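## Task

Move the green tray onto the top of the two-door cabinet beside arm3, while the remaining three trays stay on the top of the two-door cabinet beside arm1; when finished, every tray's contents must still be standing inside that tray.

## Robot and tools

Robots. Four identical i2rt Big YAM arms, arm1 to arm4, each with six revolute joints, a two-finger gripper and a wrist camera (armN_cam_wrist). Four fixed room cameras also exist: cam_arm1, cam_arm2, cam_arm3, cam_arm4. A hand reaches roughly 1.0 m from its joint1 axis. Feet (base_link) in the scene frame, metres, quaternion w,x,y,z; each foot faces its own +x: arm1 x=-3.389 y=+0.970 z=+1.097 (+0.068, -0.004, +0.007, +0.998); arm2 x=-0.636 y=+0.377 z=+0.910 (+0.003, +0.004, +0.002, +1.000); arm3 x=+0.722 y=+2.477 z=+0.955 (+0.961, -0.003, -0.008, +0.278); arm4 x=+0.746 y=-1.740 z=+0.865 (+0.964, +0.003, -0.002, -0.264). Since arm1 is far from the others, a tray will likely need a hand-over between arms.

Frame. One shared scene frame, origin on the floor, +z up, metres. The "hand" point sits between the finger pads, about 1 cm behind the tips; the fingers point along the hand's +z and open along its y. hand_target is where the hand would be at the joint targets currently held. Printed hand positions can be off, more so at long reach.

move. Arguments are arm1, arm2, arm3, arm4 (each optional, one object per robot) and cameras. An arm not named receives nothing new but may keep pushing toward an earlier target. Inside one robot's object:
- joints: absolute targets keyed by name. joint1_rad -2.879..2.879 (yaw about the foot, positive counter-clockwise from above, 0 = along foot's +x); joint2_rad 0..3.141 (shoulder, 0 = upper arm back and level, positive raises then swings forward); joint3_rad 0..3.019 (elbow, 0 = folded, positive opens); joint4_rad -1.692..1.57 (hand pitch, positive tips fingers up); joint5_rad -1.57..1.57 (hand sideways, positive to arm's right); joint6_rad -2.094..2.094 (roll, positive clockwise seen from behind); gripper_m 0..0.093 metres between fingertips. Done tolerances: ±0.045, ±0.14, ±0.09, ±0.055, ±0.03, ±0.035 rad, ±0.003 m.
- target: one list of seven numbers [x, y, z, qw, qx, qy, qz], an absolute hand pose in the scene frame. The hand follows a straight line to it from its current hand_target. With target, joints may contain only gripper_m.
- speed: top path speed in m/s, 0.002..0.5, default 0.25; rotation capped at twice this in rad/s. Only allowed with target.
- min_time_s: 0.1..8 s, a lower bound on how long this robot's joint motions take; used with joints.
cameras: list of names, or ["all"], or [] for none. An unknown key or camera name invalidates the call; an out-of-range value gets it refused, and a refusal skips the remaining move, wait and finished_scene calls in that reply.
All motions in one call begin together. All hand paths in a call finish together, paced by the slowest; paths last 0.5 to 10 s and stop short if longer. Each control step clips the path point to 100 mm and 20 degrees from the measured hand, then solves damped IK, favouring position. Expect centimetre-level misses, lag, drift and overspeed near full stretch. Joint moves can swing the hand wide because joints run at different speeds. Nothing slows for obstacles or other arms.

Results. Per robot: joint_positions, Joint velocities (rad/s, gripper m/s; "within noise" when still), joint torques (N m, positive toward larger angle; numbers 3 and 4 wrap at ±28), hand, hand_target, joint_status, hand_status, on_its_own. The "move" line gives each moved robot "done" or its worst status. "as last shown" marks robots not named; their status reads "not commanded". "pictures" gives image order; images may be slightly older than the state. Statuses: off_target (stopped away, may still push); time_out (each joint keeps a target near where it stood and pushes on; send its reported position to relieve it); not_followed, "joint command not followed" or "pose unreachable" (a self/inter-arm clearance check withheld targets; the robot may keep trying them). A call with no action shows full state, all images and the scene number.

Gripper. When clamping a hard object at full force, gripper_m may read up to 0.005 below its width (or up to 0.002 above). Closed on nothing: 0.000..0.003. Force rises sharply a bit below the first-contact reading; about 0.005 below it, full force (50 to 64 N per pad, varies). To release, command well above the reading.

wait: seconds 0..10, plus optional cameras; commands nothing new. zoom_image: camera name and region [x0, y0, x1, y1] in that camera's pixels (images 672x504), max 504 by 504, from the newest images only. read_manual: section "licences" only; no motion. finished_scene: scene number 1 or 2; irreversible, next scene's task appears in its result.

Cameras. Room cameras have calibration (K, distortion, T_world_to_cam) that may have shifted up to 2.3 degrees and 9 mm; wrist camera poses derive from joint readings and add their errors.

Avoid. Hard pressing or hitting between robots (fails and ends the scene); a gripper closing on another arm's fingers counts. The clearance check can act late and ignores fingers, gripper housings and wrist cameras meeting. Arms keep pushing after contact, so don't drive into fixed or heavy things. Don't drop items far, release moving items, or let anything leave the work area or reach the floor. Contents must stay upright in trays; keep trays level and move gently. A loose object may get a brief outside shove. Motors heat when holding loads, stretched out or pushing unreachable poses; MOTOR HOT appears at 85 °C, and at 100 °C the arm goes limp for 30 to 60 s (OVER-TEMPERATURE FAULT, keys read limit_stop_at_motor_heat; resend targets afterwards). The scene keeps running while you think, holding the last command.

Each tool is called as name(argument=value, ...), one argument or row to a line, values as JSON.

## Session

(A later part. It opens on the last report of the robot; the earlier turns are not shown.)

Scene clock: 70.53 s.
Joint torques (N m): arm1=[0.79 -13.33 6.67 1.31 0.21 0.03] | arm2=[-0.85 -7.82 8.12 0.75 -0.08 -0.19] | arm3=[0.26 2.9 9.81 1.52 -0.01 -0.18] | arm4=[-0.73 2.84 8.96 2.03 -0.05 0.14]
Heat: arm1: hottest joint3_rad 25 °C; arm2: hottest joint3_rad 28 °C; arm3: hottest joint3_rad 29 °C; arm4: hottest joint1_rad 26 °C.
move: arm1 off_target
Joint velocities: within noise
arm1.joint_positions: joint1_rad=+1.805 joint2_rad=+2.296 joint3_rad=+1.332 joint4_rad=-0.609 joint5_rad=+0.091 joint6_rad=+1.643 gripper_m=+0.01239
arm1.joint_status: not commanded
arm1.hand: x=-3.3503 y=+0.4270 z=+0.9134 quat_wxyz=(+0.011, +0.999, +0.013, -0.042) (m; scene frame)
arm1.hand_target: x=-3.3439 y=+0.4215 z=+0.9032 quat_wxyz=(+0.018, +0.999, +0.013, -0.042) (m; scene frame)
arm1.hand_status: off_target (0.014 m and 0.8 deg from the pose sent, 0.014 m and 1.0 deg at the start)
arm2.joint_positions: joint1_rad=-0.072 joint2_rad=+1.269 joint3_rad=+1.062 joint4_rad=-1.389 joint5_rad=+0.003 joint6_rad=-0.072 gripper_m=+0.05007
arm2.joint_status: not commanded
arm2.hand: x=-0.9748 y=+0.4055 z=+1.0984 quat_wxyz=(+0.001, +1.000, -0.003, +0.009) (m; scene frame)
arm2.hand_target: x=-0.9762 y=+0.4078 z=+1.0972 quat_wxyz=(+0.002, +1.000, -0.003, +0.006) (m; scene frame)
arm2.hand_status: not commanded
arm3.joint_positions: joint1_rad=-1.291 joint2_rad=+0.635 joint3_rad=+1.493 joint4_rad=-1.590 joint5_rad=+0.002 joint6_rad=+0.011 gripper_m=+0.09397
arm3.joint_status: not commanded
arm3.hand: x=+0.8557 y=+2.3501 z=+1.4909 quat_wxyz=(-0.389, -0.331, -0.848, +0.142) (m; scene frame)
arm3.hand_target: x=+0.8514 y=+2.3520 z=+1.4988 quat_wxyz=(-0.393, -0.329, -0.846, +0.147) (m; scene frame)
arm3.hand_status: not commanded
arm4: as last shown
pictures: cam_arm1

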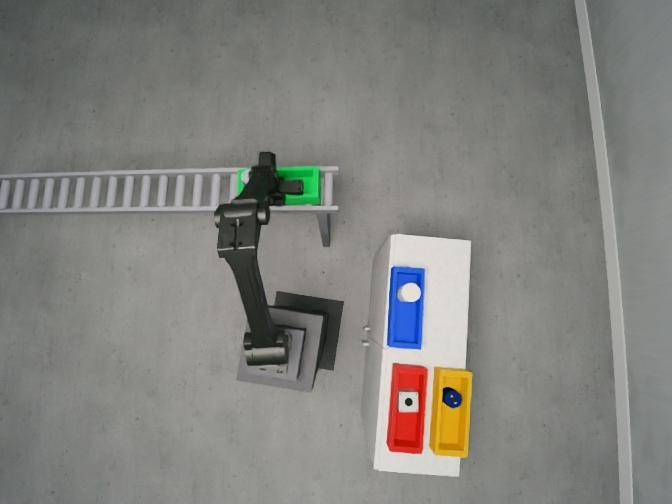

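move(
  arm1={"target":[-3.344,0.407,0.962,0.035,0.998,0.013,-0.042],"speed":0.1},
)

move(
  arm1={"target":[-3.344,0.420,0.905,0.018,0.998,0.013,-0.042],"speed":0.08},
  cameras=["cam_arm1"],
)

zoom_image(
  camera="cam_arm1",
  region=[230, 150, 350, 230],
)

Scene clock: 72.23 s.
Joint torques (N m): arm1=[0.73 -19.02 6.72 -0.02 -0.05 -0.02] | arm2=[-0.85 -7.82 8.12 0.76 -0.07 -0.19] | arm3=[0.15 2.73 9.84 1.54 -0.01 -0.19] | arm4=[-0.73 2.78 8.96 2.03 -0.05 0.14]
Heat: arm1: hottest joint3_rad 25 °C; arm2: hottest joint3_rad 28 °C; arm3: hottest joint3_rad 29 °C; arm4: hottest joint1_rad 26 °C.
move: arm1 off_target
Joint velocities: within noise
arm1.joint_positions: joint1_rad=+1.805 joint2_rad=+2.261 joint3_rad=+1.332 joint4_rad=-0.659 joint5_rad=+0.100 joint6_rad=+1.646 gripper_m=+0.01239
arm1.joint_status: not commanded
arm1.hand: x=-3.3522 y=+0.4287 z=+0.9314 quat_wxyz=(+0.004, +0.999, +0.012, -0.047) (m; scene frame)
arm1.hand_target: x=-3.3439 y=+0.4078 z=+0.9617 quat_wxyz=(+0.035, +0.998, +0.013, -0.042) (m; scene frame)
arm1.hand_status: off_target (0.038 m and 3.7 deg from the pose sent, 0.053 m and 2.8 deg at the start)
arm2, arm3, arm4: as last shown
pictures: none

Scene clock: 73.53 s.
Joint torques (N m): arm1=[0.44 -13.57 6.94 0.94 0.51 0.08] | arm2=[-0.85 -7.82 8.12 0.75 -0.08 -0.18] | arm3=[0.26 2.96 9.84 1.54 -0.01 -0.19] | arm4=[-0.73 2.84 8.96 2.03 -0.05 0.14]
Heat: arm1: hottest joint2_rad 25 °C; arm2: hottest joint3_rad 28 °C; arm3: hottest joint3_rad 29 °C; arm4: hottest joint1_rad 26 °C.
move: arm1 off_target
Joint velocities: within noise
arm1.joint_positions: joint1_rad=+1.809 joint2_rad=+2.296 joint3_rad=+1.332 joint4_rad=-0.606 joint5_rad=+0.083 joint6_rad=+1.639 gripper_m=+0.01239
arm1.joint_status: not commanded
arm1.hand: x=-3.3468 y=+0.4266 z=+0.9133 quat_wxyz=(+0.012, +0.999, +0.016, -0.038) (m; scene frame)
arm1.hand_target: x=-3.3439 y=+0.4204 z=+0.9052 quat_wxyz=(+0.018, +0.999, +0.013, -0.042) (m; scene frame)
arm1.hand_status: off_target (0.011 m and 0.9 deg from the pose sent, 0.029 m and 1.8 deg at the start)
arm2, arm3, arm4: as last shown
pictures: cam_arm1

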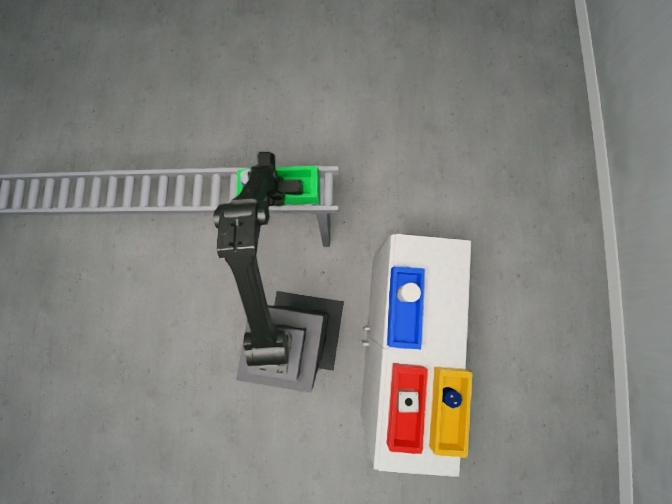

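Scaled by 4.200 from the camera's 672x504 image, which has a finer 960x720 frame.

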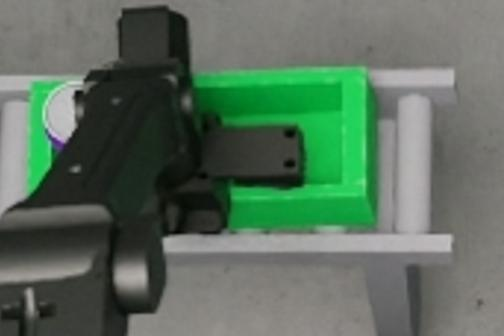

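move(
  arm1={"target":[-3.344,0.415,0.968,0.035,0.998,0.010,-0.042],"speed":0.1},
)

move(
  arm1={"target":[-3.344,0.429,0.905,0.018,0.998,0.010,-0.042],"speed":0.08},
  cameras=["cam_arm1","arm1_cam_wrist"],
)

zoom_image(
  camera="cam_arm1",
  region=[230, 150, 350, 230],
)

Scene clock: 75.40 s.
Joint torques (N m): arm1=[0.5 -18.43 6.6 0.05 -0.05 -0.07] | arm2=[-0.85 -7.82 8.12 0.76 -0.08 -0.18] | arm3=[0.21 2.78 9.8 1.54 -0.01 -0.18] | arm4=[-0.73 2.78 8.96 2.03 -0.05 0.14]
Heat: arm1: hottest joint2_rad 25 °C; arm2: hottest joint3_rad 28 °C; arm3: hottest joint3_rad 29 °C; arm4: hottest joint1_rad 26 °C.
move: arm1 off_target
Joint velocities: within noise
arm1.joint_positions: joint1_rad=+1.809 joint2_rad=+2.233 joint3_rad=+1.307 joint4_rad=-0.655 joint5_rad=+0.101 joint6_rad=+1.657 gripper_m=+0.01239
arm1.joint_status: not commanded
arm1.hand: x=-3.3508 y=+0.4337 z=+0.9400 quat_wxyz=(+0.007, +0.999, +0.008, -0.047) (m; scene frame)
arm1.hand_target: x=-3.3440 y=+0.4156 z=+0.9677 quat_wxyz=(+0.035, +0.998, +0.010, -0.042) (m; scene frame)
arm1.hand_status: off_target (0.034 m and 3.3 deg from the pose sent, 0.056 m and 2.8 deg at the start)
arm2, arm3, arm4: as last shown
pictures: none

Scene clock: 76.80 s.
Joint torques (N m): arm1=[0.38 -13.45 6.46 0.91 0.53 0.05] | arm2=[-0.85 -7.82 8.13 0.76 -0.08 -0.18] | arm3=[0.32 2.78 9.83 1.51 -0.02 -0.19] | arm4=[-0.73 2.78 8.96 2.04 -0.05 0.14]
Heat: arm1: hottest joint2_rad 25 °C; arm2: hottest joint3_rad 28 °C; arm3: hottest joint3_rad 29 °C; arm4: hottest joint1_rad 26 °C.
move: arm1 done
Joint velocities: within noise
arm1.joint_positions: joint1_rad=+1.812 joint2_rad=+2.284 joint3_rad=+1.305 joint4_rad=-0.587 joint5_rad=+0.083 joint6_rad=+1.649 gripper_m=+0.01239
arm1.joint_status: not commanded
arm1.hand: x=-3.3456 y=+0.4336 z=+0.9135 quat_wxyz=(+0.014, +0.999, +0.013, -0.037) (m; scene frame)
arm1.hand_target: x=-3.3439 y=+0.4292 z=+0.9051 quat_wxyz=(+0.018, +0.999, +0.010, -0.042) (m; scene frame)
arm1.hand_status: done (0.010 m and 0.8 deg from the pose sent, 0.036 m and 1.4 deg at the start)
arm2, arm3, arm4: as last shown
pictures: arm1_cam_wrist, cam_arm1
camera_calibration:
arm1_cam_wrist: T_world_to_cam=[[-0.0317396, 0.999168, -0.0256173, -0.515787], [0.854708, 0.0404195, 0.517532, 2.37395], [0.518137, -0.005469, -0.85528, 2.64416], [0, 0, 0, 1]] pos_world=[-3.41544, 0.433865, 1.01969]

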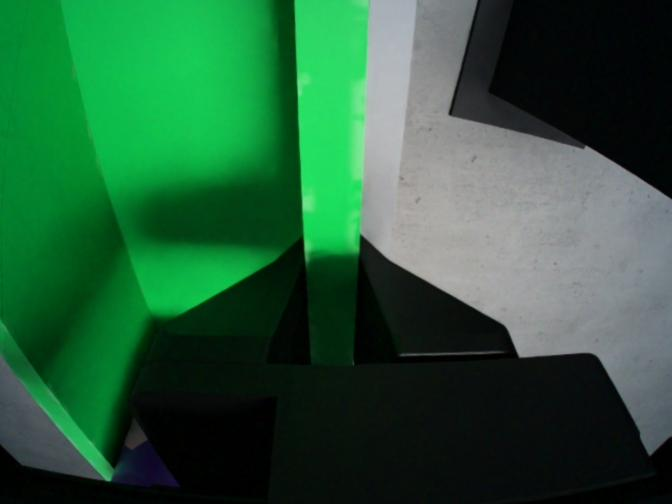

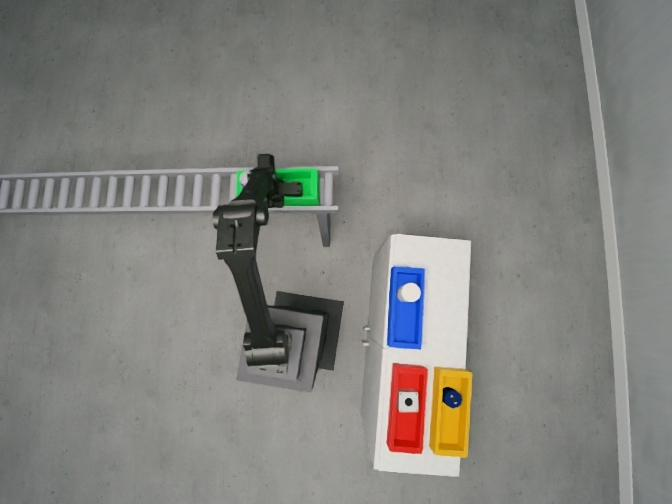

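Scaled by 4.200 from the camera's 672x504 image, which has a finer 960x720 frame.

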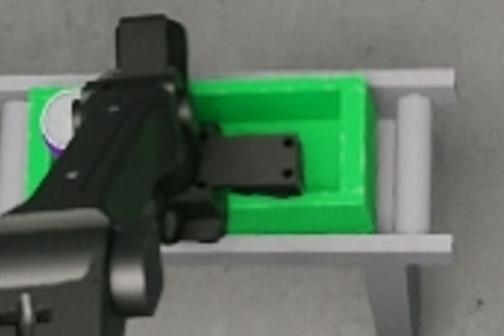

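move(
  arm1={"joints":{"gripper_m":0.03}},
)

move(
  arm1={"target":[-3.345,0.428,1.08,0,1,0,0],"speed":0.4},
  arm2={"target":[-1.25,0.44,0.95,0,1,0,0],"speed":0.25},
  cameras=["cam_arm1","arm1_cam_wrist","cam_arm2"],
)

Scene clock: 77.80 s.
Joint torques (N m): arm1=[0.21 -13.51 6.49 0.69 0.23 0] | arm2=[-0.85 -7.82 8.12 0.76 -0.08 -0.18] | arm3=[0.21 2.73 9.84 1.52 -0.01 -0.18] | arm4=[-0.73 2.78 8.96 2.03 -0.05 0.14]
Heat: arm1: hottest joint2_rad 25 °C; arm2: hottest joint3_rad 28 °C; arm3: hottest joint3_rad 29 °C; arm4: hottest joint1_rad 26 °C.
move: arm1 done
Joint velocities: within noise
arm1.joint_positions: joint1_rad=+1.812 joint2_rad=+2.284 joint3_rad=+1.305 joint4_rad=-0.582 joint5_rad=+0.091 joint6_rad=+1.653 gripper_m=+0.02987
arm1.joint_status: all done
arm1.hand: x=-3.3468 y=+0.4323 z=+0.9134 quat_wxyz=(+0.017, +0.999, +0.011, -0.041) (m; scene frame)
arm1.hand_target: x=-3.3439 y=+0.4292 z=+0.9051 quat_wxyz=(+0.018, +0.999, +0.010, -0.042) (m; scene frame)
arm1.hand_status: not commanded
arm2, arm3, arm4: as last shown
pictures: none

Scene clock: 80.03 s.
Joint torques (N m): arm1=[-1.26 -14.27 10.37 -0.38 -0.06 -0.06] | arm2=[-0.85 -17.26 11.75 0.02 0.07 -0.18] | arm3=[0.38 2.84 9.81 1.52 -0.01 -0.19] | arm4=[-0.73 2.78 8.96 2.03 -0.05 0.14]
Heat: arm1: hottest joint2_rad 25 °C; arm2: hottest joint3_rad 28 °C; arm3: hottest joint3_rad 29 °C; arm4: hottest joint1_rad 26 °C.
move: arm1 off_target; arm2 off_target
Joint velocities: within noise
arm1.joint_positions: joint1_rad=+1.806 joint2_rad=+1.993 joint3_rad=+1.327 joint4_rad=-0.945 joint5_rad=+0.010 joint6_rad=+1.653 gripper_m=+0.02995
arm1.joint_status: not commanded
arm1.hand: x=-3.3383 y=+0.4424 z=+1.0699 quat_wxyz=(-0.011, +1.000, +0.008, -0.003) (m; scene frame)
arm1.hand_target: x=-3.3451 y=+0.4284 z=+1.0802 quat_wxyz=(+0.000, +1.000, +0.000, +0.000) (m; scene frame)
arm1.hand_status: off_target (0.019 m and 1.7 deg from the pose sent, 0.167 m and 5.2 deg at the start)
arm2.joint_positions: joint1_rad=-0.086 joint2_rad=+2.064 joint3_rad=+1.630 joint4_rad=-1.181 joint5_rad=+0.003 joint6_rad=-0.091 gripper_m=+0.05007
arm2.joint_status: not commanded
arm2.hand: x=-1.2296 y=+0.4329 z=+0.9378 quat_wxyz=(+0.002, +1.000, +0.000, +0.018) (m; scene frame)
arm2.hand_target: x=-1.2490 y=+0.4399 z=+0.9505 quat_wxyz=(+0.000, +1.000, +0.000, -0.001) (m; scene frame)
arm2.hand_status: off_target (0.025 m and 2.1 deg from the pose sent, 0.315 m and 1.1 deg at the start)
arm3, arm4: as last shown
pictures: arm1_cam_wrist, cam_arm1, cam_arm2
camera_calibration:
arm1_cam_wrist: T_world_to_cam=[[-0.0210881, 0.9995, 0.0235506, -0.537587], [0.817669, 0.00368739, 0.575676, 2.11681], [0.575302, 0.0313965, -0.817339, 2.90812], [0, 0, 0, 1]] pos_world=[-3.41524, 0.438208, 1.17098]

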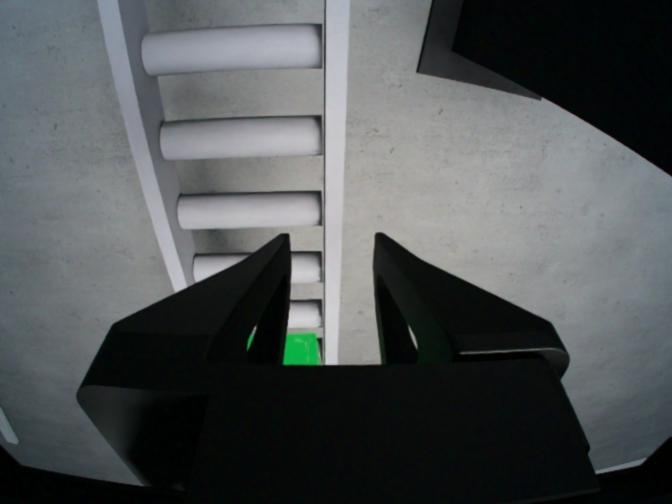

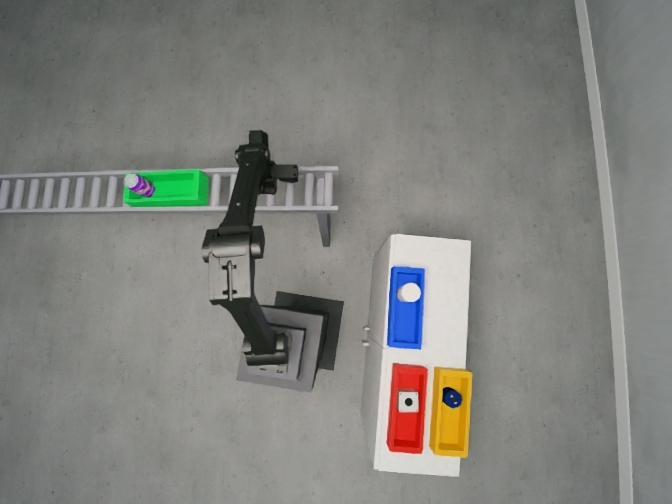

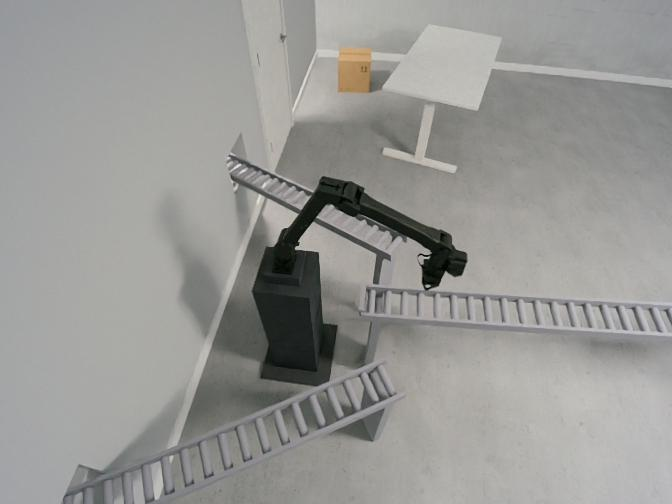

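wait(
  seconds=2,
  cameras=["cam_arm2","arm2_cam_wrist"],
)

zoom_image(
  camera="arm2_cam_wrist",
  region=[130, 0, 530, 400],
)

Scene clock: 83.47 s.
Joint torques (N m): arm1=[-1.26 -14.1 10.41 -0.36 -0.06 -0.06] | arm2=[-0.85 -17.26 11.77 0.09 0.07 -0.18] | arm3=[0.21 2.73 9.85 1.51 -0.01 -0.18] | arm4=[-0.73 2.84 8.96 2.03 -0.04 0.14]
Heat: arm1: hottest joint2_rad 25 °C; arm2: hottest joint3_rad 28 °C; arm3: hottest joint3_rad 29 °C; arm4: hottest joint1_rad 26 °C.
Joint velocities: within noise
arm1.joint_positions: joint1_rad=+1.806 joint2_rad=+1.993 joint3_rad=+1.327 joint4_rad=-0.945 joint5_rad=+0.010 joint6_rad=+1.653 gripper_m=+0.02995
arm1.joint_status: not commanded
arm1.hand: x=-3.3383 y=+0.4424 z=+1.0699 quat_wxyz=(-0.011, +1.000, +0.008, -0.003) (m; scene frame)
arm1.hand_target: x=-3.3451 y=+0.4284 z=+1.0802 quat_wxyz=(+0.000, +1.000, +0.000, +0.000) (m; scene frame)
arm1.hand_status: off_target (0.019 m and 1.7 deg from the pose sent, 0.167 m and 5.2 deg at the start)
arm2.joint_positions: joint1_rad=-0.086 joint2_rad=+2.064 joint3_rad=+1.630 joint4_rad=-1.181 joint5_rad=+0.003 joint6_rad=-0.091 gripper_m=+0.05007
arm2.joint_status: not commanded
arm2.hand: x=-1.2295 y=+0.4329 z=+0.9378 quat_wxyz=(+0.002, +1.000, +0.000, +0.018) (m; scene frame)
arm2.hand_target: x=-1.2489 y=+0.4399 z=+0.9505 quat_wxyz=(+0.000, +1.000, +0.000, +0.000) (m; scene frame)
arm2.hand_status: off_target (0.025 m and 2.1 deg from the pose sent, 0.315 m and 1.1 deg at the start)
arm3.joint_positions: joint1_rad=-1.291 joint2_rad=+0.635 joint3_rad=+1.493 joint4_rad=-1.590 joint5_rad=+0.002 joint6_rad=+0.011 gripper_m=+0.09397
arm3.joint_status: not commanded
arm3.hand: x=+0.8557 y=+2.3501 z=+1.4909 quat_wxyz=(-0.389, -0.331, -0.848, +0.142) (m; scene frame)
arm3.hand_target: x=+0.8514 y=+2.3520 z=+1.4988 quat_wxyz=(-0.393, -0.329, -0.846, +0.147) (m; scene frame)
arm3.hand_status: not commanded
arm4.joint_positions: joint1_rad=-0.546 joint2_rad=+0.615 joint3_rad=+1.544 joint4_rad=-1.256 joint5_rad=-0.261 joint6_rad=-0.380 gripper_m=+0.09396
arm4.joint_status: not commanded
arm4.hand: x=+0.8806 y=-1.9065 z=+1.4980 quat_wxyz=(-0.502, -0.207, -0.782, +0.305) (m; scene frame)
arm4.hand_target: x=+0.8787 y=-1.9029 z=+1.5072 quat_wxyz=(-0.508, -0.204, -0.776, +0.312) (m; scene frame)
arm4.hand_status: not commanded
wait: 2.00 s; at rest from the start
pictures: arm2_cam_wrist, cam_arm2
camera_calibration:
arm2_cam_wrist: T_world_to_cam=[[-0.0351345, 0.999366, 0.00581414, -0.486657], [0.789462, 0.0241868, 0.613322, 0.388578], [0.612792, 0.0261388, -0.789811, 1.60724], [0, 0, 0, 1]] pos_world=[-1.30877, 0.434939, 1.03392]

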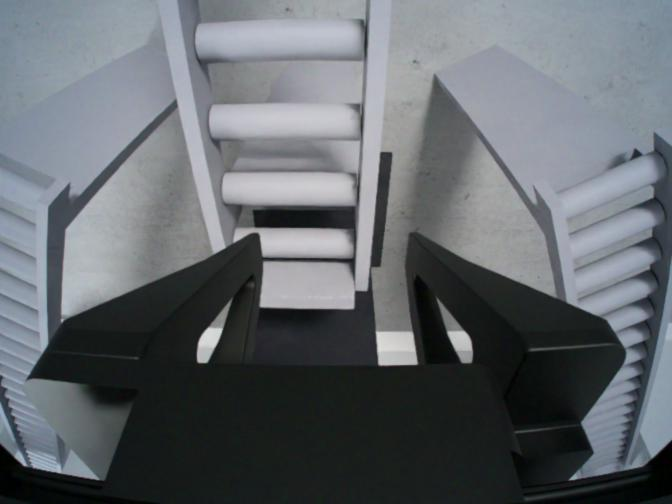

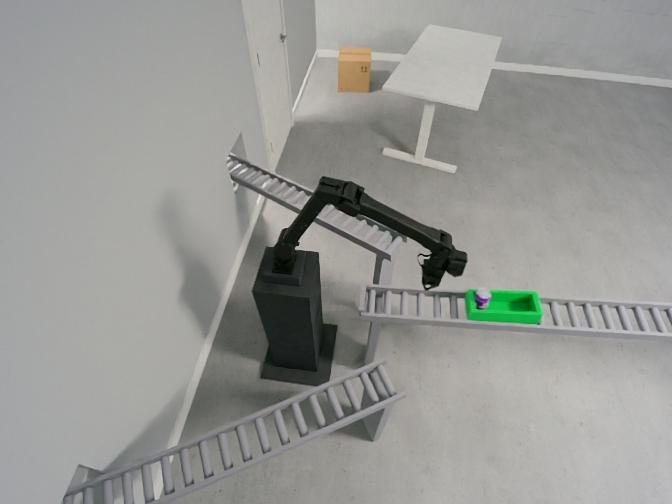

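Scaled by 1.260 from the camera's 672x504 image, which has a finer 960x720 frame.

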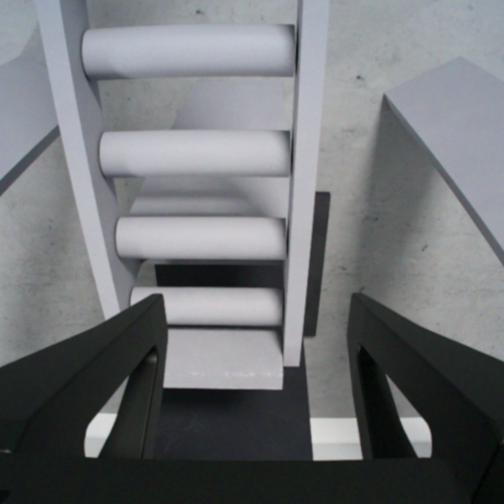

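move(
  arm2={"target":[-1.23,0.365,0.93,0,1,0,0]},
)

wait(
  seconds=2.5,
  cameras=["cam_arm2","arm2_cam_wrist"],
)

zoom_image(
  camera="arm2_cam_wrist",
  region=[170, 0, 570, 400],
)

zoom_image(
  camera="cam_arm2",
  region=[340, 220, 500, 350],
)

Scene clock: 85.33 s.
Joint torques (N m): arm1=[-1.26 -14.1 10.43 -0.36 -0.06 -0.06] | arm2=[-0.67 -19.25 7.21 0.73 0.06 -0.02] | arm3=[0.21 2.78 9.81 1.51 -0.02 -0.19] | arm4=[-0.73 2.78 8.96 2.03 -0.05 0.14]
Heat: arm1: hottest joint2_rad 25 °C; arm2: hottest joint3_rad 28 °C; arm3: hottest joint3_rad 29 °C; arm4: hottest joint1_rad 26 °C.
move: arm2 done
Joint velocities: within noise
arm1, arm3, arm4: as last shown
arm2.joint_positions: joint1_rad=+0.035 joint2_rad=+2.063 joint3_rad=+1.583 joint4_rad=-1.120 joint5_rad=+0.003 joint6_rad=+0.014 gripper_m=+0.05007
arm2.joint_status: not commanded
arm2.hand: x=-1.2275 y=+0.3612 z=+0.9224 quat_wxyz=(+0.000, +1.000, +0.007, +0.011) (m; scene frame)
arm2.hand_target: x=-1.2299 y=+0.3650 z=+0.9300 quat_wxyz=(+0.000, +1.000, +0.000, +0.000) (m; scene frame)
arm2.hand_status: done (0.009 m and 1.5 deg from the pose sent, 0.068 m and 2.1 deg at the start)
pictures: none

Scene clock: 87.83 s.
Joint torques (N m): arm1=[-1.26 -14.1 10.43 -0.36 -0.06 -0.06] | arm2=[-0.67 -19.19 7.2 0.73 0.06 -0.02] | arm3=[0.21 2.67 9.85 1.55 -0.02 -0.18] | arm4=[-0.73 2.78 8.96 2.03 -0.04 0.14]
Heat: arm1: hottest joint3_rad 26 °C; arm2: hottest joint3_rad 29 °C; arm3: hottest joint3_rad 29 °C; arm4: hottest joint1_rad 26 °C.
Joint velocities: within noise
arm1.joint_positions: joint1_rad=+1.806 joint2_rad=+1.993 joint3_rad=+1.327 joint4_rad=-0.945 joint5_rad=+0.010 joint6_rad=+1.653 gripper_m=+0.02995
arm1.joint_status: not commanded
arm1.hand: x=-3.3383 y=+0.4424 z=+1.0699 quat_wxyz=(-0.011, +1.000, +0.008, -0.003) (m; scene frame)
arm1.hand_target: x=-3.3451 y=+0.4284 z=+1.0802 quat_wxyz=(+0.000, +1.000, +0.000, +0.000) (m; scene frame)
arm1.hand_status: not commanded
arm2.joint_positions: joint1_rad=+0.035 joint2_rad=+2.063 joint3_rad=+1.583 joint4_rad=-1.119 joint5_rad=+0.003 joint6_rad=+0.014 gripper_m=+0.05007
arm2.joint_status: not commanded
arm2.hand: x=-1.2276 y=+0.3612 z=+0.9224 quat_wxyz=(+0.000, +1.000, +0.007, +0.010) (m; scene frame)
arm2.hand_target: x=-1.2300 y=+0.3650 z=+0.9300 quat_wxyz=(+0.000, +1.000, +0.000, +0.000) (m; scene frame)
arm2.hand_status: done (0.009 m and 1.5 deg from the pose sent, 0.068 m and 2.1 deg at the start)
arm3.joint_positions: joint1_rad=-1.291 joint2_rad=+0.635 joint3_rad=+1.493 joint4_rad=-1.590 joint5_rad=+0.002 joint6_rad=+0.011 gripper_m=+0.09397
arm3.joint_status: not commanded
arm3.hand: x=+0.8557 y=+2.3501 z=+1.4909 quat_wxyz=(-0.389, -0.331, -0.848, +0.142) (m; scene frame)
arm3.hand_target: x=+0.8514 y=+2.3520 z=+1.4988 quat_wxyz=(-0.393, -0.329, -0.846, +0.147) (m; scene frame)
arm3.hand_status: not commanded
arm4.joint_positions: joint1_rad=-0.546 joint2_rad=+0.615 joint3_rad=+1.544 joint4_rad=-1.256 joint5_rad=-0.261 joint6_rad=-0.380 gripper_m=+0.09396
arm4.joint_status: not commanded
arm4.hand: x=+0.8806 y=-1.9065 z=+1.4980 quat_wxyz=(-0.502, -0.207, -0.782, +0.305) (m; scene frame)
arm4.hand_target: x=+0.8787 y=-1.9029 z=+1.5072 quat_wxyz=(-0.508, -0.204, -0.776, +0.312) (m; scene frame)
arm4.hand_status: not commanded
wait: 2.50 s; at rest by 0.27 s
pictures: arm2_cam_wrist, cam_arm2
camera_calibration:
arm2_cam_wrist: T_world_to_cam=[[-0.0498642, 0.998705, 0.0100454, -0.436519], [0.79867, 0.0338334, 0.600817, 0.41755], [0.5997, 0.0379822, -0.799323, 1.58421], [0, 0, 0, 1]] pos_world=[-1.3053, 0.361655, 1.01981]

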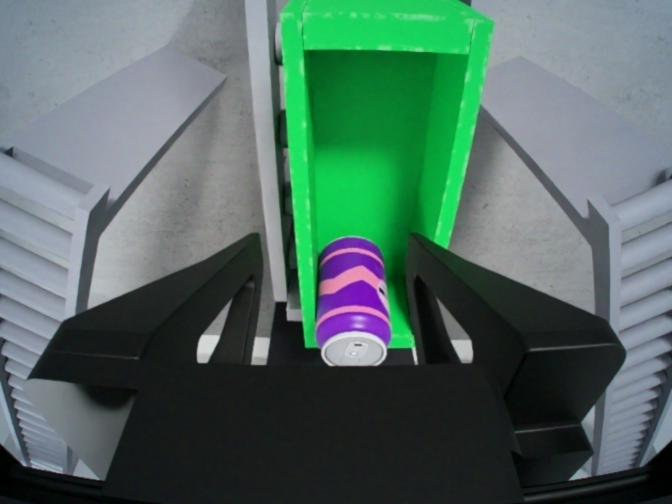

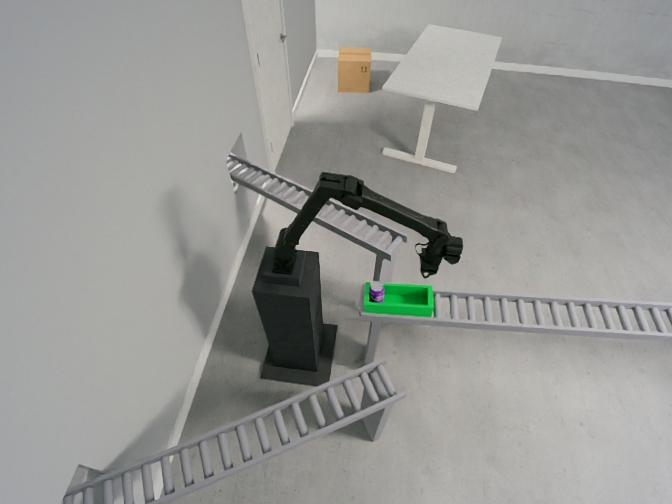

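Scaled by 1.260 from the camera's 672x504 image, which has a finer 960x720 frame.

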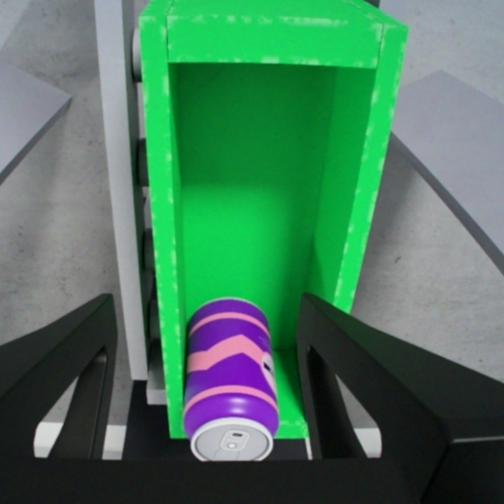

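Scaled by 3.150 from the camera's 672x504 image, which has a finer 960x720 frame.

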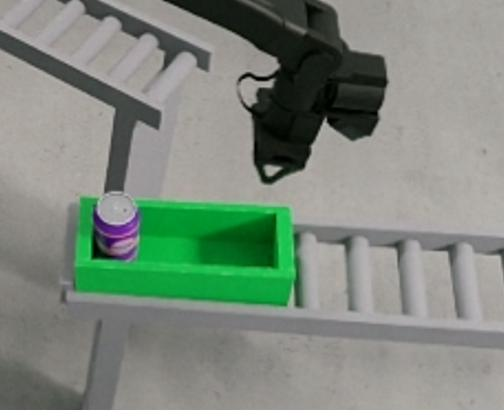

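move(
  arm2={"target":[-1.148,0.357,0.845,0,1,0,0],"speed":0.2,"joints":{"gripper_m":0.042}},
  cameras=["arm2_cam_wrist"],
)

zoom_image(
  camera="arm2_cam_wrist",
  region=[180, 50, 500, 370],
)

Scene clock: 90.17 s.
Joint torques (N m): arm1=[-1.26 -14.1 10.43 -0.38 -0.06 -0.06] | arm2=[0.44 -17.03 5.65 0.73 0.05 -0.01] | arm3=[0.21 2.9 9.88 1.59 -0.01 -0.18] | arm4=[-0.73 2.78 8.96 2.03 -0.04 0.14]
Heat: arm1: hottest joint3_rad 26 °C; arm2: hottest joint3_rad 29 °C; arm3: hottest joint3_rad 29 °C; arm4: hottest joint1_rad 26 °C.
move: arm2 done
Joint velocities: within noise
arm1, arm3, arm4: as last shown
arm2.joint_positions: joint1_rad=+0.039 joint2_rad=+2.018 joint3_rad=+1.231 joint4_rad=-0.812 joint5_rad=+0.003 joint6_rad=+0.033 gripper_m=+0.04208
arm2.joint_status: all done
arm2.hand: x=-1.1450 y=+0.3610 z=+0.8379 quat_wxyz=(+0.000, +1.000, +0.000, +0.011) (m; scene frame)
arm2.hand_target: x=-1.1479 y=+0.3571 z=+0.8450 quat_wxyz=(+0.000, +1.000, +0.000, +0.000) (m; scene frame)
arm2.hand_status: done (0.009 m and 1.2 deg from the pose sent, 0.111 m and 1.5 deg at the start)
pictures: arm2_cam_wrist
camera_calibration:
arm2_cam_wrist: T_world_to_cam=[[-0.0357679, 0.999306, 0.0104372, -0.41579], [0.798627, 0.0223036, 0.601413, 0.406087], [0.600762, 0.0298467, -0.79887, 1.47095], [0, 0, 0, 1]] pos_world=[-1.22287, 0.362541, 0.935211]

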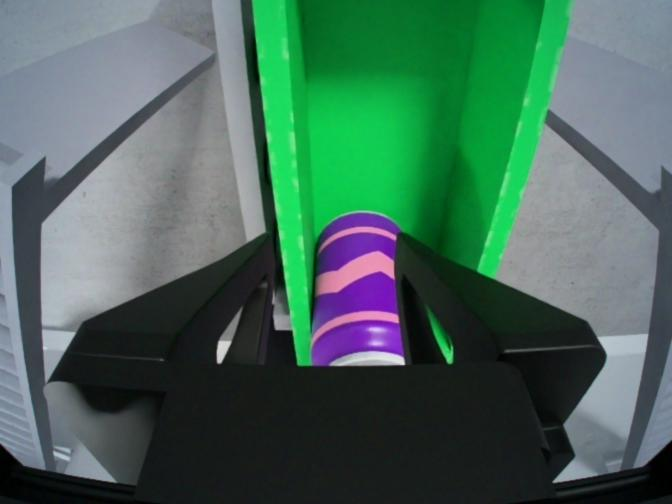

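Scaled by 1.575 from the camera's 672x504 image, which has a finer 960x720 frame.

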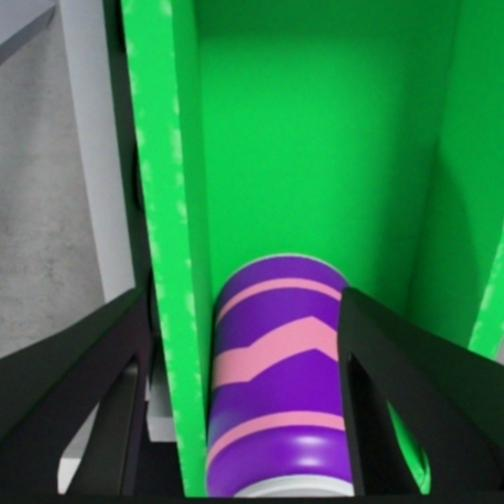

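move(
  arm2={"target":[-1.15,0.338,0.80,0,1,0,0],"speed":0.15},
  cameras=["arm2_cam_wrist"],
)

zoom_image(
  camera="arm2_cam_wrist",
  region=[180, 50, 500, 370],
)

Scene clock: 92.10 s.
Joint torques (N m): arm1=[-1.26 -14.1 10.43 -0.36 -0.06 -0.06] | arm2=[0.21 -15.56 5.38 0.79 0.05 -0.01] | arm3=[0.21 2.84 9.88 1.52 -0.01 -0.18] | arm4=[-0.73 2.78 8.96 2.03 -0.05 0.14]
Heat: arm1: hottest joint3_rad 26 °C; arm2: hottest joint3_rad 29 °C; arm3: hottest joint3_rad 29 °C; arm4: hottest joint1_rad 26 °C.
move: arm2 done
Joint velocities: within noise
arm1, arm3, arm4: as last shown
arm2.joint_positions: joint1_rad=+0.079 joint2_rad=+2.085 joint3_rad=+1.231 joint4_rad=-0.722 joint5_rad=+0.003 joint6_rad=+0.069 gripper_m=+0.04208
arm2.joint_status: not commanded
arm2.hand: x=-1.1516 y=+0.3402 z=+0.8046 quat_wxyz=(+0.000, +1.000, +0.002, -0.001) (m; scene frame)
arm2.hand_target: x=-1.1499 y=+0.3381 z=+0.8000 quat_wxyz=(+0.000, +1.000, +0.000, +0.000) (m; scene frame)
arm2.hand_status: done (0.005 m and 0.2 deg from the pose sent, 0.045 m and 1.2 deg at the start)
pictures: arm2_cam_wrist
camera_calibration:
arm2_cam_wrist: T_world_to_cam=[[-0.0388846, 0.999185, 0.0107913, -0.398733], [0.812131, 0.0253095, 0.582927, 0.46113], [0.582179, 0.0314308, -0.812453, 1.43785], [0, 0, 0, 1]] pos_world=[-1.22709, 0.341544, 0.903687]

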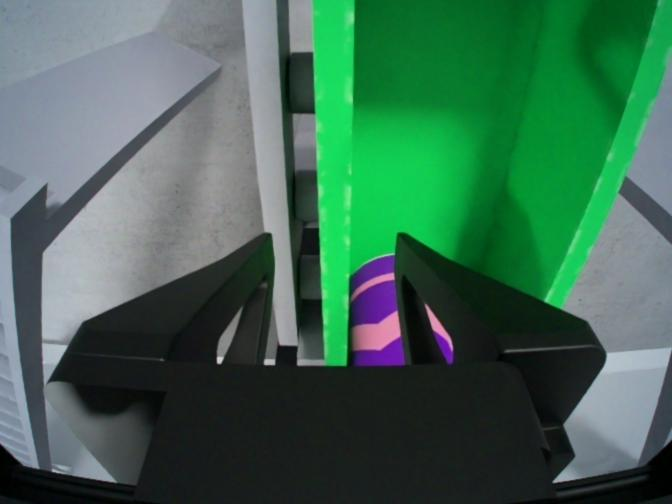

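Scaled by 1.575 from the camera's 672x504 image, which has a finer 960x720 frame.

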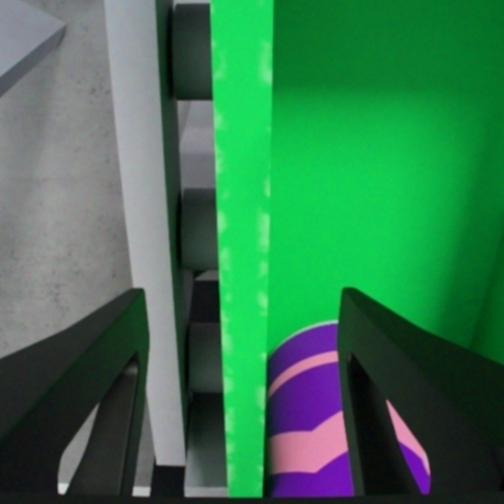

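move(
  arm2={"target":[-1.15,0.338,0.747,0,1,0,0],"speed":0.1},
)

move(
  arm2={"joints":{"gripper_m":0.0}},
  cameras=["arm2_cam_wrist"],
)

move(
  arm2={"target":[-1.152,0.336,0.80,0,1,0,0],"speed":0.06},
  cameras=["arm2_cam_wrist","cam_arm2"],
)

zoom_image(
  camera="cam_arm2",
  region=[340, 220, 500, 350],
)

Scene clock: 93.70 s.
Joint torques (N m): arm1=[-1.26 -14.1 10.43 -0.36 -0.06 -0.06] | arm2=[0.21 -15.79 5.16 0.77 0.05 -0.01] | arm3=[0.32 2.73 9.83 1.52 -0.01 -0.19] | arm4=[-0.73 2.84 8.96 2.03 -0.05 0.13]
Heat: arm1: hottest joint3_rad 26 °C; arm2: hottest joint3_rad 29 °C; arm3: hottest joint3_rad 29 °C; arm4: hottest joint1_rad 26 °C.
move: arm2 done
Joint velocities: within noise
arm1, arm3, arm4: as last shown
arm2.joint_positions: joint1_rad=+0.079 joint2_rad=+2.194 joint3_rad=+1.231 joint4_rad=-0.619 joint5_rad=+0.003 joint6_rad=+0.070 gripper_m=+0.04208
arm2.joint_status: not commanded
arm2.hand: x=-1.1486 y=+0.3403 z=+0.7507 quat_wxyz=(+0.000, +1.000, +0.002, +0.002) (m; scene frame)
arm2.hand_target: x=-1.1499 y=+0.3380 z=+0.7469 quat_wxyz=(+0.000, +1.000, +0.000, +0.000) (m; scene frame)
arm2.hand_status: done (0.005 m and 0.3 deg from the pose sent, 0.058 m and 0.2 deg at the start)
pictures: none

Scene clock: 94.30 s.
Joint torques (N m): arm1=[-1.26 -14.15 10.43 -0.38 -0.06 -0.06] | arm2=[0.15 -15.85 5.16 0.77 -0.04 0] | arm3=[0.09 2.84 9.83 1.54 -0.01 -0.17] | arm4=[-0.73 2.78 8.96 2.03 -0.05 0.14]
Heat: arm1: hottest joint3_rad 26 °C; arm2: hottest joint3_rad 28 °C; arm3: hottest joint3_rad 29 °C; arm4: hottest joint1_rad 26 °C.
move: arm2 off_target
Joint velocities: within noise
arm1, arm3, arm4: as last shown
arm2.joint_positions: joint1_rad=+0.079 joint2_rad=+2.194 joint3_rad=+1.231 joint4_rad=-0.619 joint5_rad=+0.005 joint6_rad=+0.068 gripper_m=+0.01201
arm2.joint_status: gripper_m off_target (ended at +0.01204, target +0.00000)
arm2.hand: x=-1.1486 y=+0.3408 z=+0.7507 quat_wxyz=(-0.001, +1.000, +0.003, +0.002) (m; scene frame)
arm2.hand_target: x=-1.1498 y=+0.3381 z=+0.7469 quat_wxyz=(+0.000, +1.000, +0.000, +0.000) (m; scene frame)
arm2.hand_status: not commanded
pictures: arm2_cam_wrist
camera_calibration:
arm2_cam_wrist: T_world_to_cam=[[-0.0400429, 0.999105, 0.0136241, -0.401953], [0.809133, 0.024423, 0.587118, 0.483897], [0.58626, 0.0345336, -0.809387, 1.39368], [0, 0, 0, 1]] pos_world=[-1.22469, 0.341647, 0.849397]

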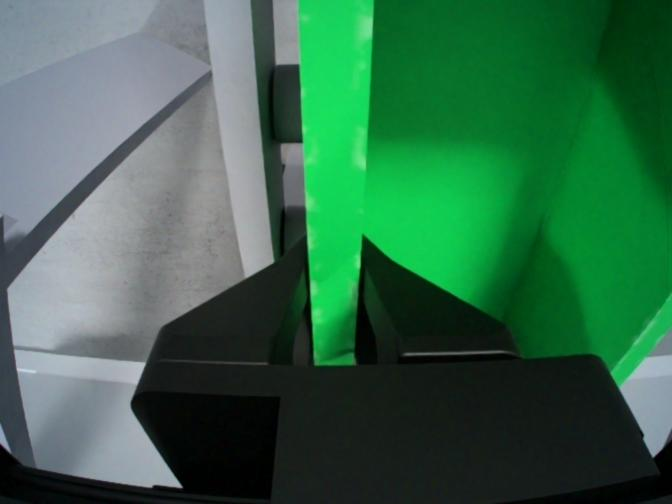

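Scene clock: 95.80 s.
Joint torques (N m): arm1=[-1.32 -14.1 10.41 -0.36 -0.06 -0.06] | arm2=[0.5 -19.96 5.38 -0.28 0.08 0] | arm3=[0.21 2.9 9.81 1.5 0 -0.17] | arm4=[-0.73 2.78 8.96 2.04 -0.05 0.14]
Heat: arm1: hottest joint3_rad 26 °C; arm2: hottest joint3_rad 28 °C; arm3: hottest joint3_rad 29 °C; arm4: hottest joint1_rad 26 °C.
move: arm2 off_target
Joint velocities: within noise
arm1, arm3, arm4: as last shown
arm2.joint_positions: joint1_rad=+0.079 joint2_rad=+2.148 joint3_rad=+1.231 joint4_rad=-0.696 joint5_rad=+0.001 joint6_rad=+0.072 gripper_m=+0.01201
arm2.joint_status: not commanded
arm2.hand: x=-1.1424 y=+0.3406 z=+0.7735 quat_wxyz=(-0.001, +1.000, +0.001, +0.017) (m; scene frame)
arm2.hand_target: x=-1.1517 y=+0.3361 z=+0.7991 quat_wxyz=(+0.000, +1.000, +0.000, +0.000) (m; scene frame)
arm2.hand_status: off_target (0.029 m and 2.0 deg from the pose sent, 0.050 m and 0.4 deg at the start)
pictures: arm2_cam_wrist, cam_arm2
camera_calibration:
arm2_cam_wrist: T_world_to_cam=[[-0.0370621, 0.999253, 0.0109588, -0.39649], [0.790555, 0.02261, 0.611973, 0.425599], [0.611268, 0.0313445, -0.790802, 1.42379], [0, 0, 0, 1]] pos_world=[-1.22147, 0.341943, 0.869827]

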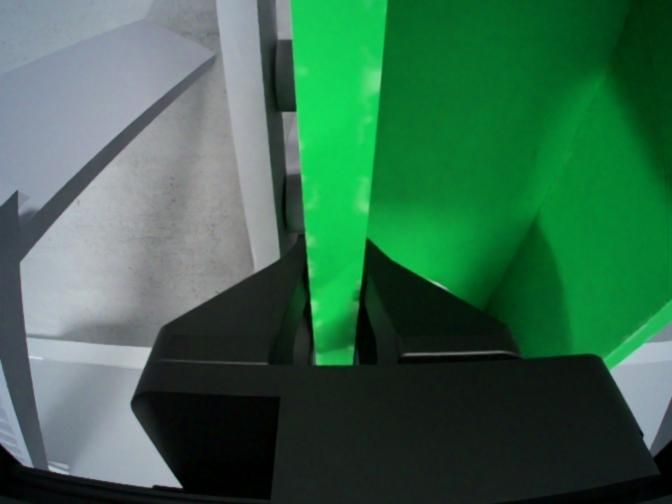

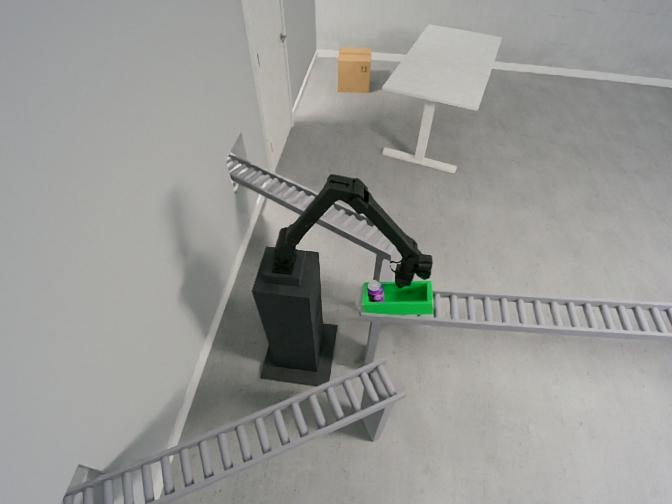

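Scaled by 3.150 from the camera's 672x504 image, which has a finer 960x720 frame.

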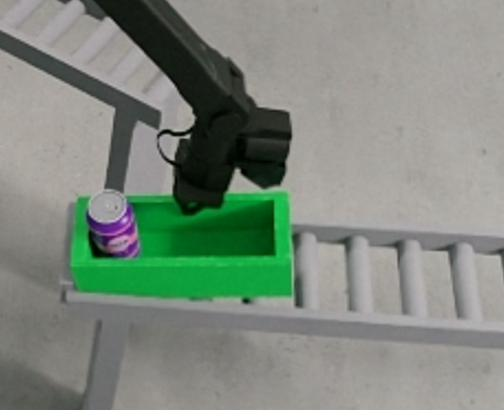

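move(
  arm2={"target":[-1.15,0.336,0.855,0,1,0,0.0],"speed":0.08},
  cameras=["arm2_cam_wrist","cam_arm2"],
)

zoom_image(
  camera="cam_arm2",
  region=[340, 220, 500, 350],
)

Scene clock: 97.67 s.
Joint torques (N m): arm1=[-1.26 -14.1 10.43 -0.36 -0.06 -0.06] | arm2=[0.5 -19.31 6.82 -0.34 0.15 0] | arm3=[0.15 2.84 9.85 1.55 -0.01 -0.17] | arm4=[-0.73 2.84 8.96 2.03 -0.05 0.14]
Heat: arm1: hottest joint3_rad 26 °C; arm2: hottest joint2_rad 28 °C; arm3: hottest joint3_rad 29 °C; arm4: hottest joint1_rad 26 °C.
move: arm2 off_target
Joint velocities: within noise
arm1, arm3, arm4: as last shown
arm2.joint_positions: joint1_rad=+0.079 joint2_rad=+2.038 joint3_rad=+1.225 joint4_rad=-0.808 joint5_rad=-0.001 joint6_rad=+0.073 gripper_m=+0.01201
arm2.joint_status: not commanded
arm2.hand: x=-1.1380 y=+0.3406 z=+0.8270 quat_wxyz=(+0.000, +1.000, +0.000, +0.021) (m; scene frame)
arm2.hand_target: x=-1.1496 y=+0.3361 z=+0.8544 quat_wxyz=(+0.000, +1.000, +0.000, +0.000) (m; scene frame)
arm2.hand_status: off_target (0.031 m and 2.4 deg from the pose sent, 0.082 m and 2.0 deg at the start)
pictures: arm2_cam_wrist, cam_arm2
camera_calibration:
arm2_cam_wrist: T_world_to_cam=[[-0.03589, 0.999319, 0.00860575, -0.393653], [0.78581, 0.0228996, 0.618044, 0.378869], [0.617426, 0.0289441, -0.786096, 1.46725], [0, 0, 0, 1]] pos_world=[-1.21777, 0.34224, 0.922631]

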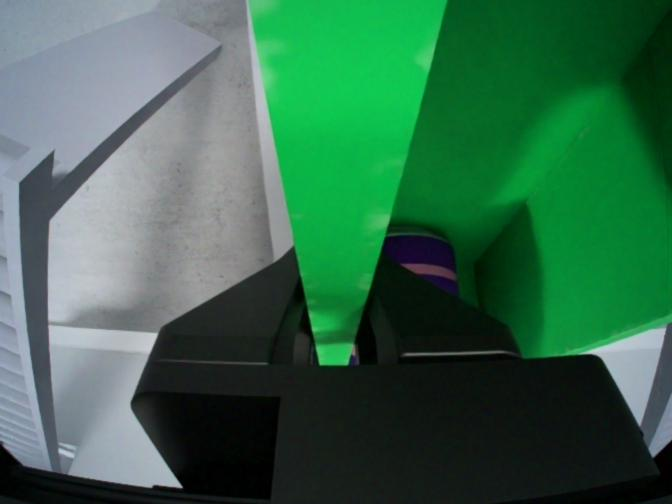

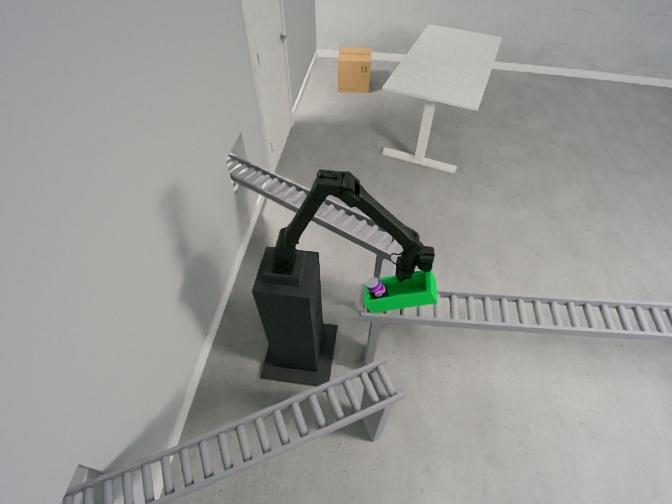

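Scaled by 3.150 from the camera's 672x504 image, which has a finer 960x720 frame.

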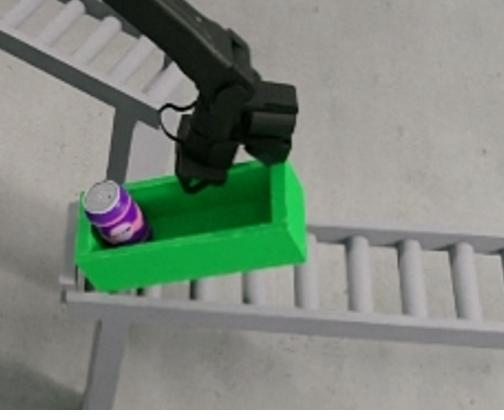

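move(
  arm2={"target":[-1.152,0.336,0.79,0,1,0,0.0],"speed":0.08},
)

move(
  arm2={"target":[-1.152,0.336,0.74,0,1,0,0.0],"speed":0.06},
  cameras=["arm2_cam_wrist","cam_arm2"],
)

zoom_image(
  camera="cam_arm2",
  region=[340, 220, 500, 350],
)

Scene clock: 100.77 s.
Joint torques (N m): arm1=[-1.26 -14.1 10.43 -0.38 -0.06 -0.06] | arm2=[0.44 -15.62 6.13 0.49 0.05 -0.02] | arm3=[0.15 2.84 9.78 1.54 -0.01 -0.18] | arm4=[-0.73 2.78 8.96 2.03 -0.05 0.14]
Heat: arm1: hottest joint3_rad 26 °C; arm2: hottest joint3_rad 28 °C; arm3: hottest joint3_rad 29 °C; arm4: hottest joint1_rad 26 °C.
move: arm2 done
Joint velocities: within noise
arm1, arm3, arm4: as last shown
arm2.joint_positions: joint1_rad=+0.080 joint2_rad=+2.108 joint3_rad=+1.225 joint4_rad=-0.697 joint5_rad=+0.003 joint6_rad=+0.074 gripper_m=+0.01201
arm2.joint_status: not commanded
arm2.hand: x=-1.1495 y=+0.3400 z=+0.7920 quat_wxyz=(+0.000, +1.000, +0.000, +0.000) (m; scene frame)
arm2.hand_target: x=-1.1520 y=+0.3359 z=+0.7901 quat_wxyz=(+0.000, +1.000, +0.000, +0.000) (m; scene frame)
arm2.hand_status: done (0.005 m and 0.0 deg from the pose sent, 0.040 m and 2.5 deg at the start)
pictures: none

Scene clock: 102.17 s.
Joint torques (N m): arm1=[-1.26 -14.1 10.43 -0.36 -0.06 -0.06] | arm2=[0.32 -12.04 5.23 0.57 -0.08 -0.08] | arm3=[0.09 3.02 9.84 1.55 0 -0.18] | arm4=[-0.73 2.84 8.96 2.03 -0.04 0.14]
Heat: arm1: hottest joint3_rad 26 °C; arm2: hottest joint3_rad 28 °C; arm3: hottest joint3_rad 30 °C; arm4: hottest joint1_rad 26 °C.
move: arm2 off_target
Joint velocities: within noise
arm1.joint_positions: joint1_rad=+1.806 joint2_rad=+1.993 joint3_rad=+1.327 joint4_rad=-0.945 joint5_rad=+0.010 joint6_rad=+1.653 gripper_m=+0.02995
arm1.joint_status: not commanded
arm1.hand: x=-3.3383 y=+0.4424 z=+1.0699 quat_wxyz=(-0.011, +1.000, +0.008, -0.003) (m; scene frame)
arm1.hand_target: x=-3.3451 y=+0.4284 z=+1.0802 quat_wxyz=(+0.000, +1.000, +0.000, +0.000) (m; scene frame)
arm1.hand_status: not commanded
arm2.joint_positions: joint1_rad=+0.080 joint2_rad=+2.152 joint3_rad=+1.240 joint4_rad=-0.601 joint5_rad=+0.006 joint6_rad=+0.079 gripper_m=+0.01201
arm2.joint_status: not commanded
arm2.hand: x=-1.1701 y=+0.3386 z=+0.7744 quat_wxyz=(+0.001, +0.999, -0.002, -0.033) (m; scene frame)
arm2.hand_target: x=-1.1504 y=+0.3363 z=+0.7422 quat_wxyz=(+0.000, +1.000, +0.000, +0.000) (m; scene frame)
arm2.hand_status: off_target (0.039 m and 3.8 deg from the pose sent, 0.052 m and 0.1 deg at the start)
arm3.joint_positions: joint1_rad=-1.291 joint2_rad=+0.635 joint3_rad=+1.493 joint4_rad=-1.590 joint5_rad=+0.002 joint6_rad=+0.011 gripper_m=+0.09397
arm3.joint_status: not commanded
arm3.hand: x=+0.8557 y=+2.3501 z=+1.4909 quat_wxyz=(-0.389, -0.331, -0.848, +0.142) (m; scene frame)
arm3.hand_target: x=+0.8514 y=+2.3520 z=+1.4988 quat_wxyz=(-0.393, -0.329, -0.846, +0.147) (m; scene frame)
arm3.hand_status: not commanded
arm4.joint_positions: joint1_rad=-0.546 joint2_rad=+0.615 joint3_rad=+1.544 joint4_rad=-1.256 joint5_rad=-0.261 joint6_rad=-0.380 gripper_m=+0.09396
arm4.joint_status: not commanded
arm4.hand: x=+0.8806 y=-1.9065 z=+1.4980 quat_wxyz=(-0.502, -0.207, -0.782, +0.305) (m; scene frame)
arm4.hand_target: x=+0.8787 y=-1.9029 z=+1.5072 quat_wxyz=(-0.508, -0.204, -0.776, +0.312) (m; scene frame)
arm4.hand_status: not commanded
pictures: arm2_cam_wrist, cam_arm2
camera_calibration:
arm2_cam_wrist: T_world_to_cam=[[-0.0298285, 0.999486, 0.0117626, -0.387748], [0.848251, 0.0190865, 0.529251, 0.579686], [0.528754, 0.0257643, -0.848384, 1.39142], [0, 0, 0, 1]] pos_world=[-1.239, 0.340635, 0.87822]

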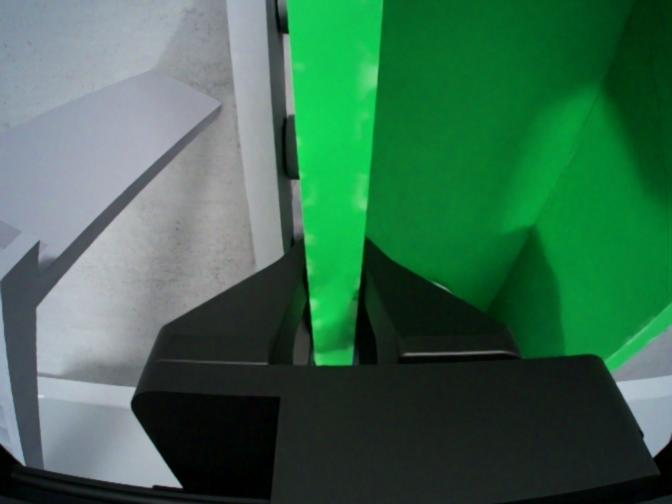

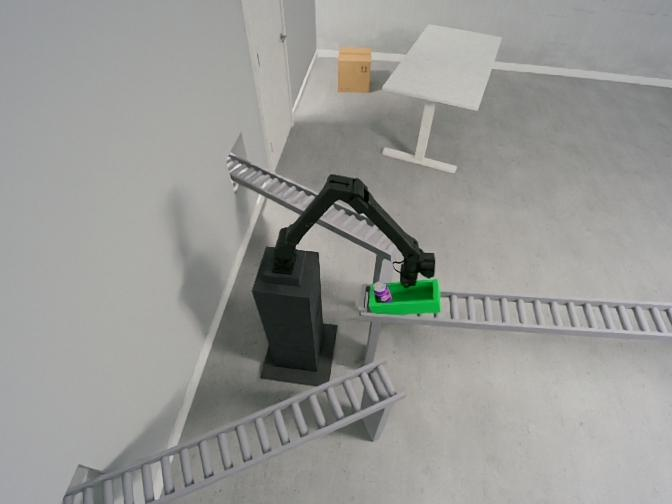

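Scaled by 3.150 from the camera's 672x504 image, which has a finer 960x720 frame.

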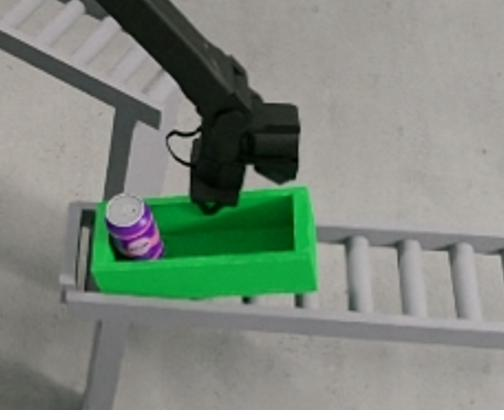

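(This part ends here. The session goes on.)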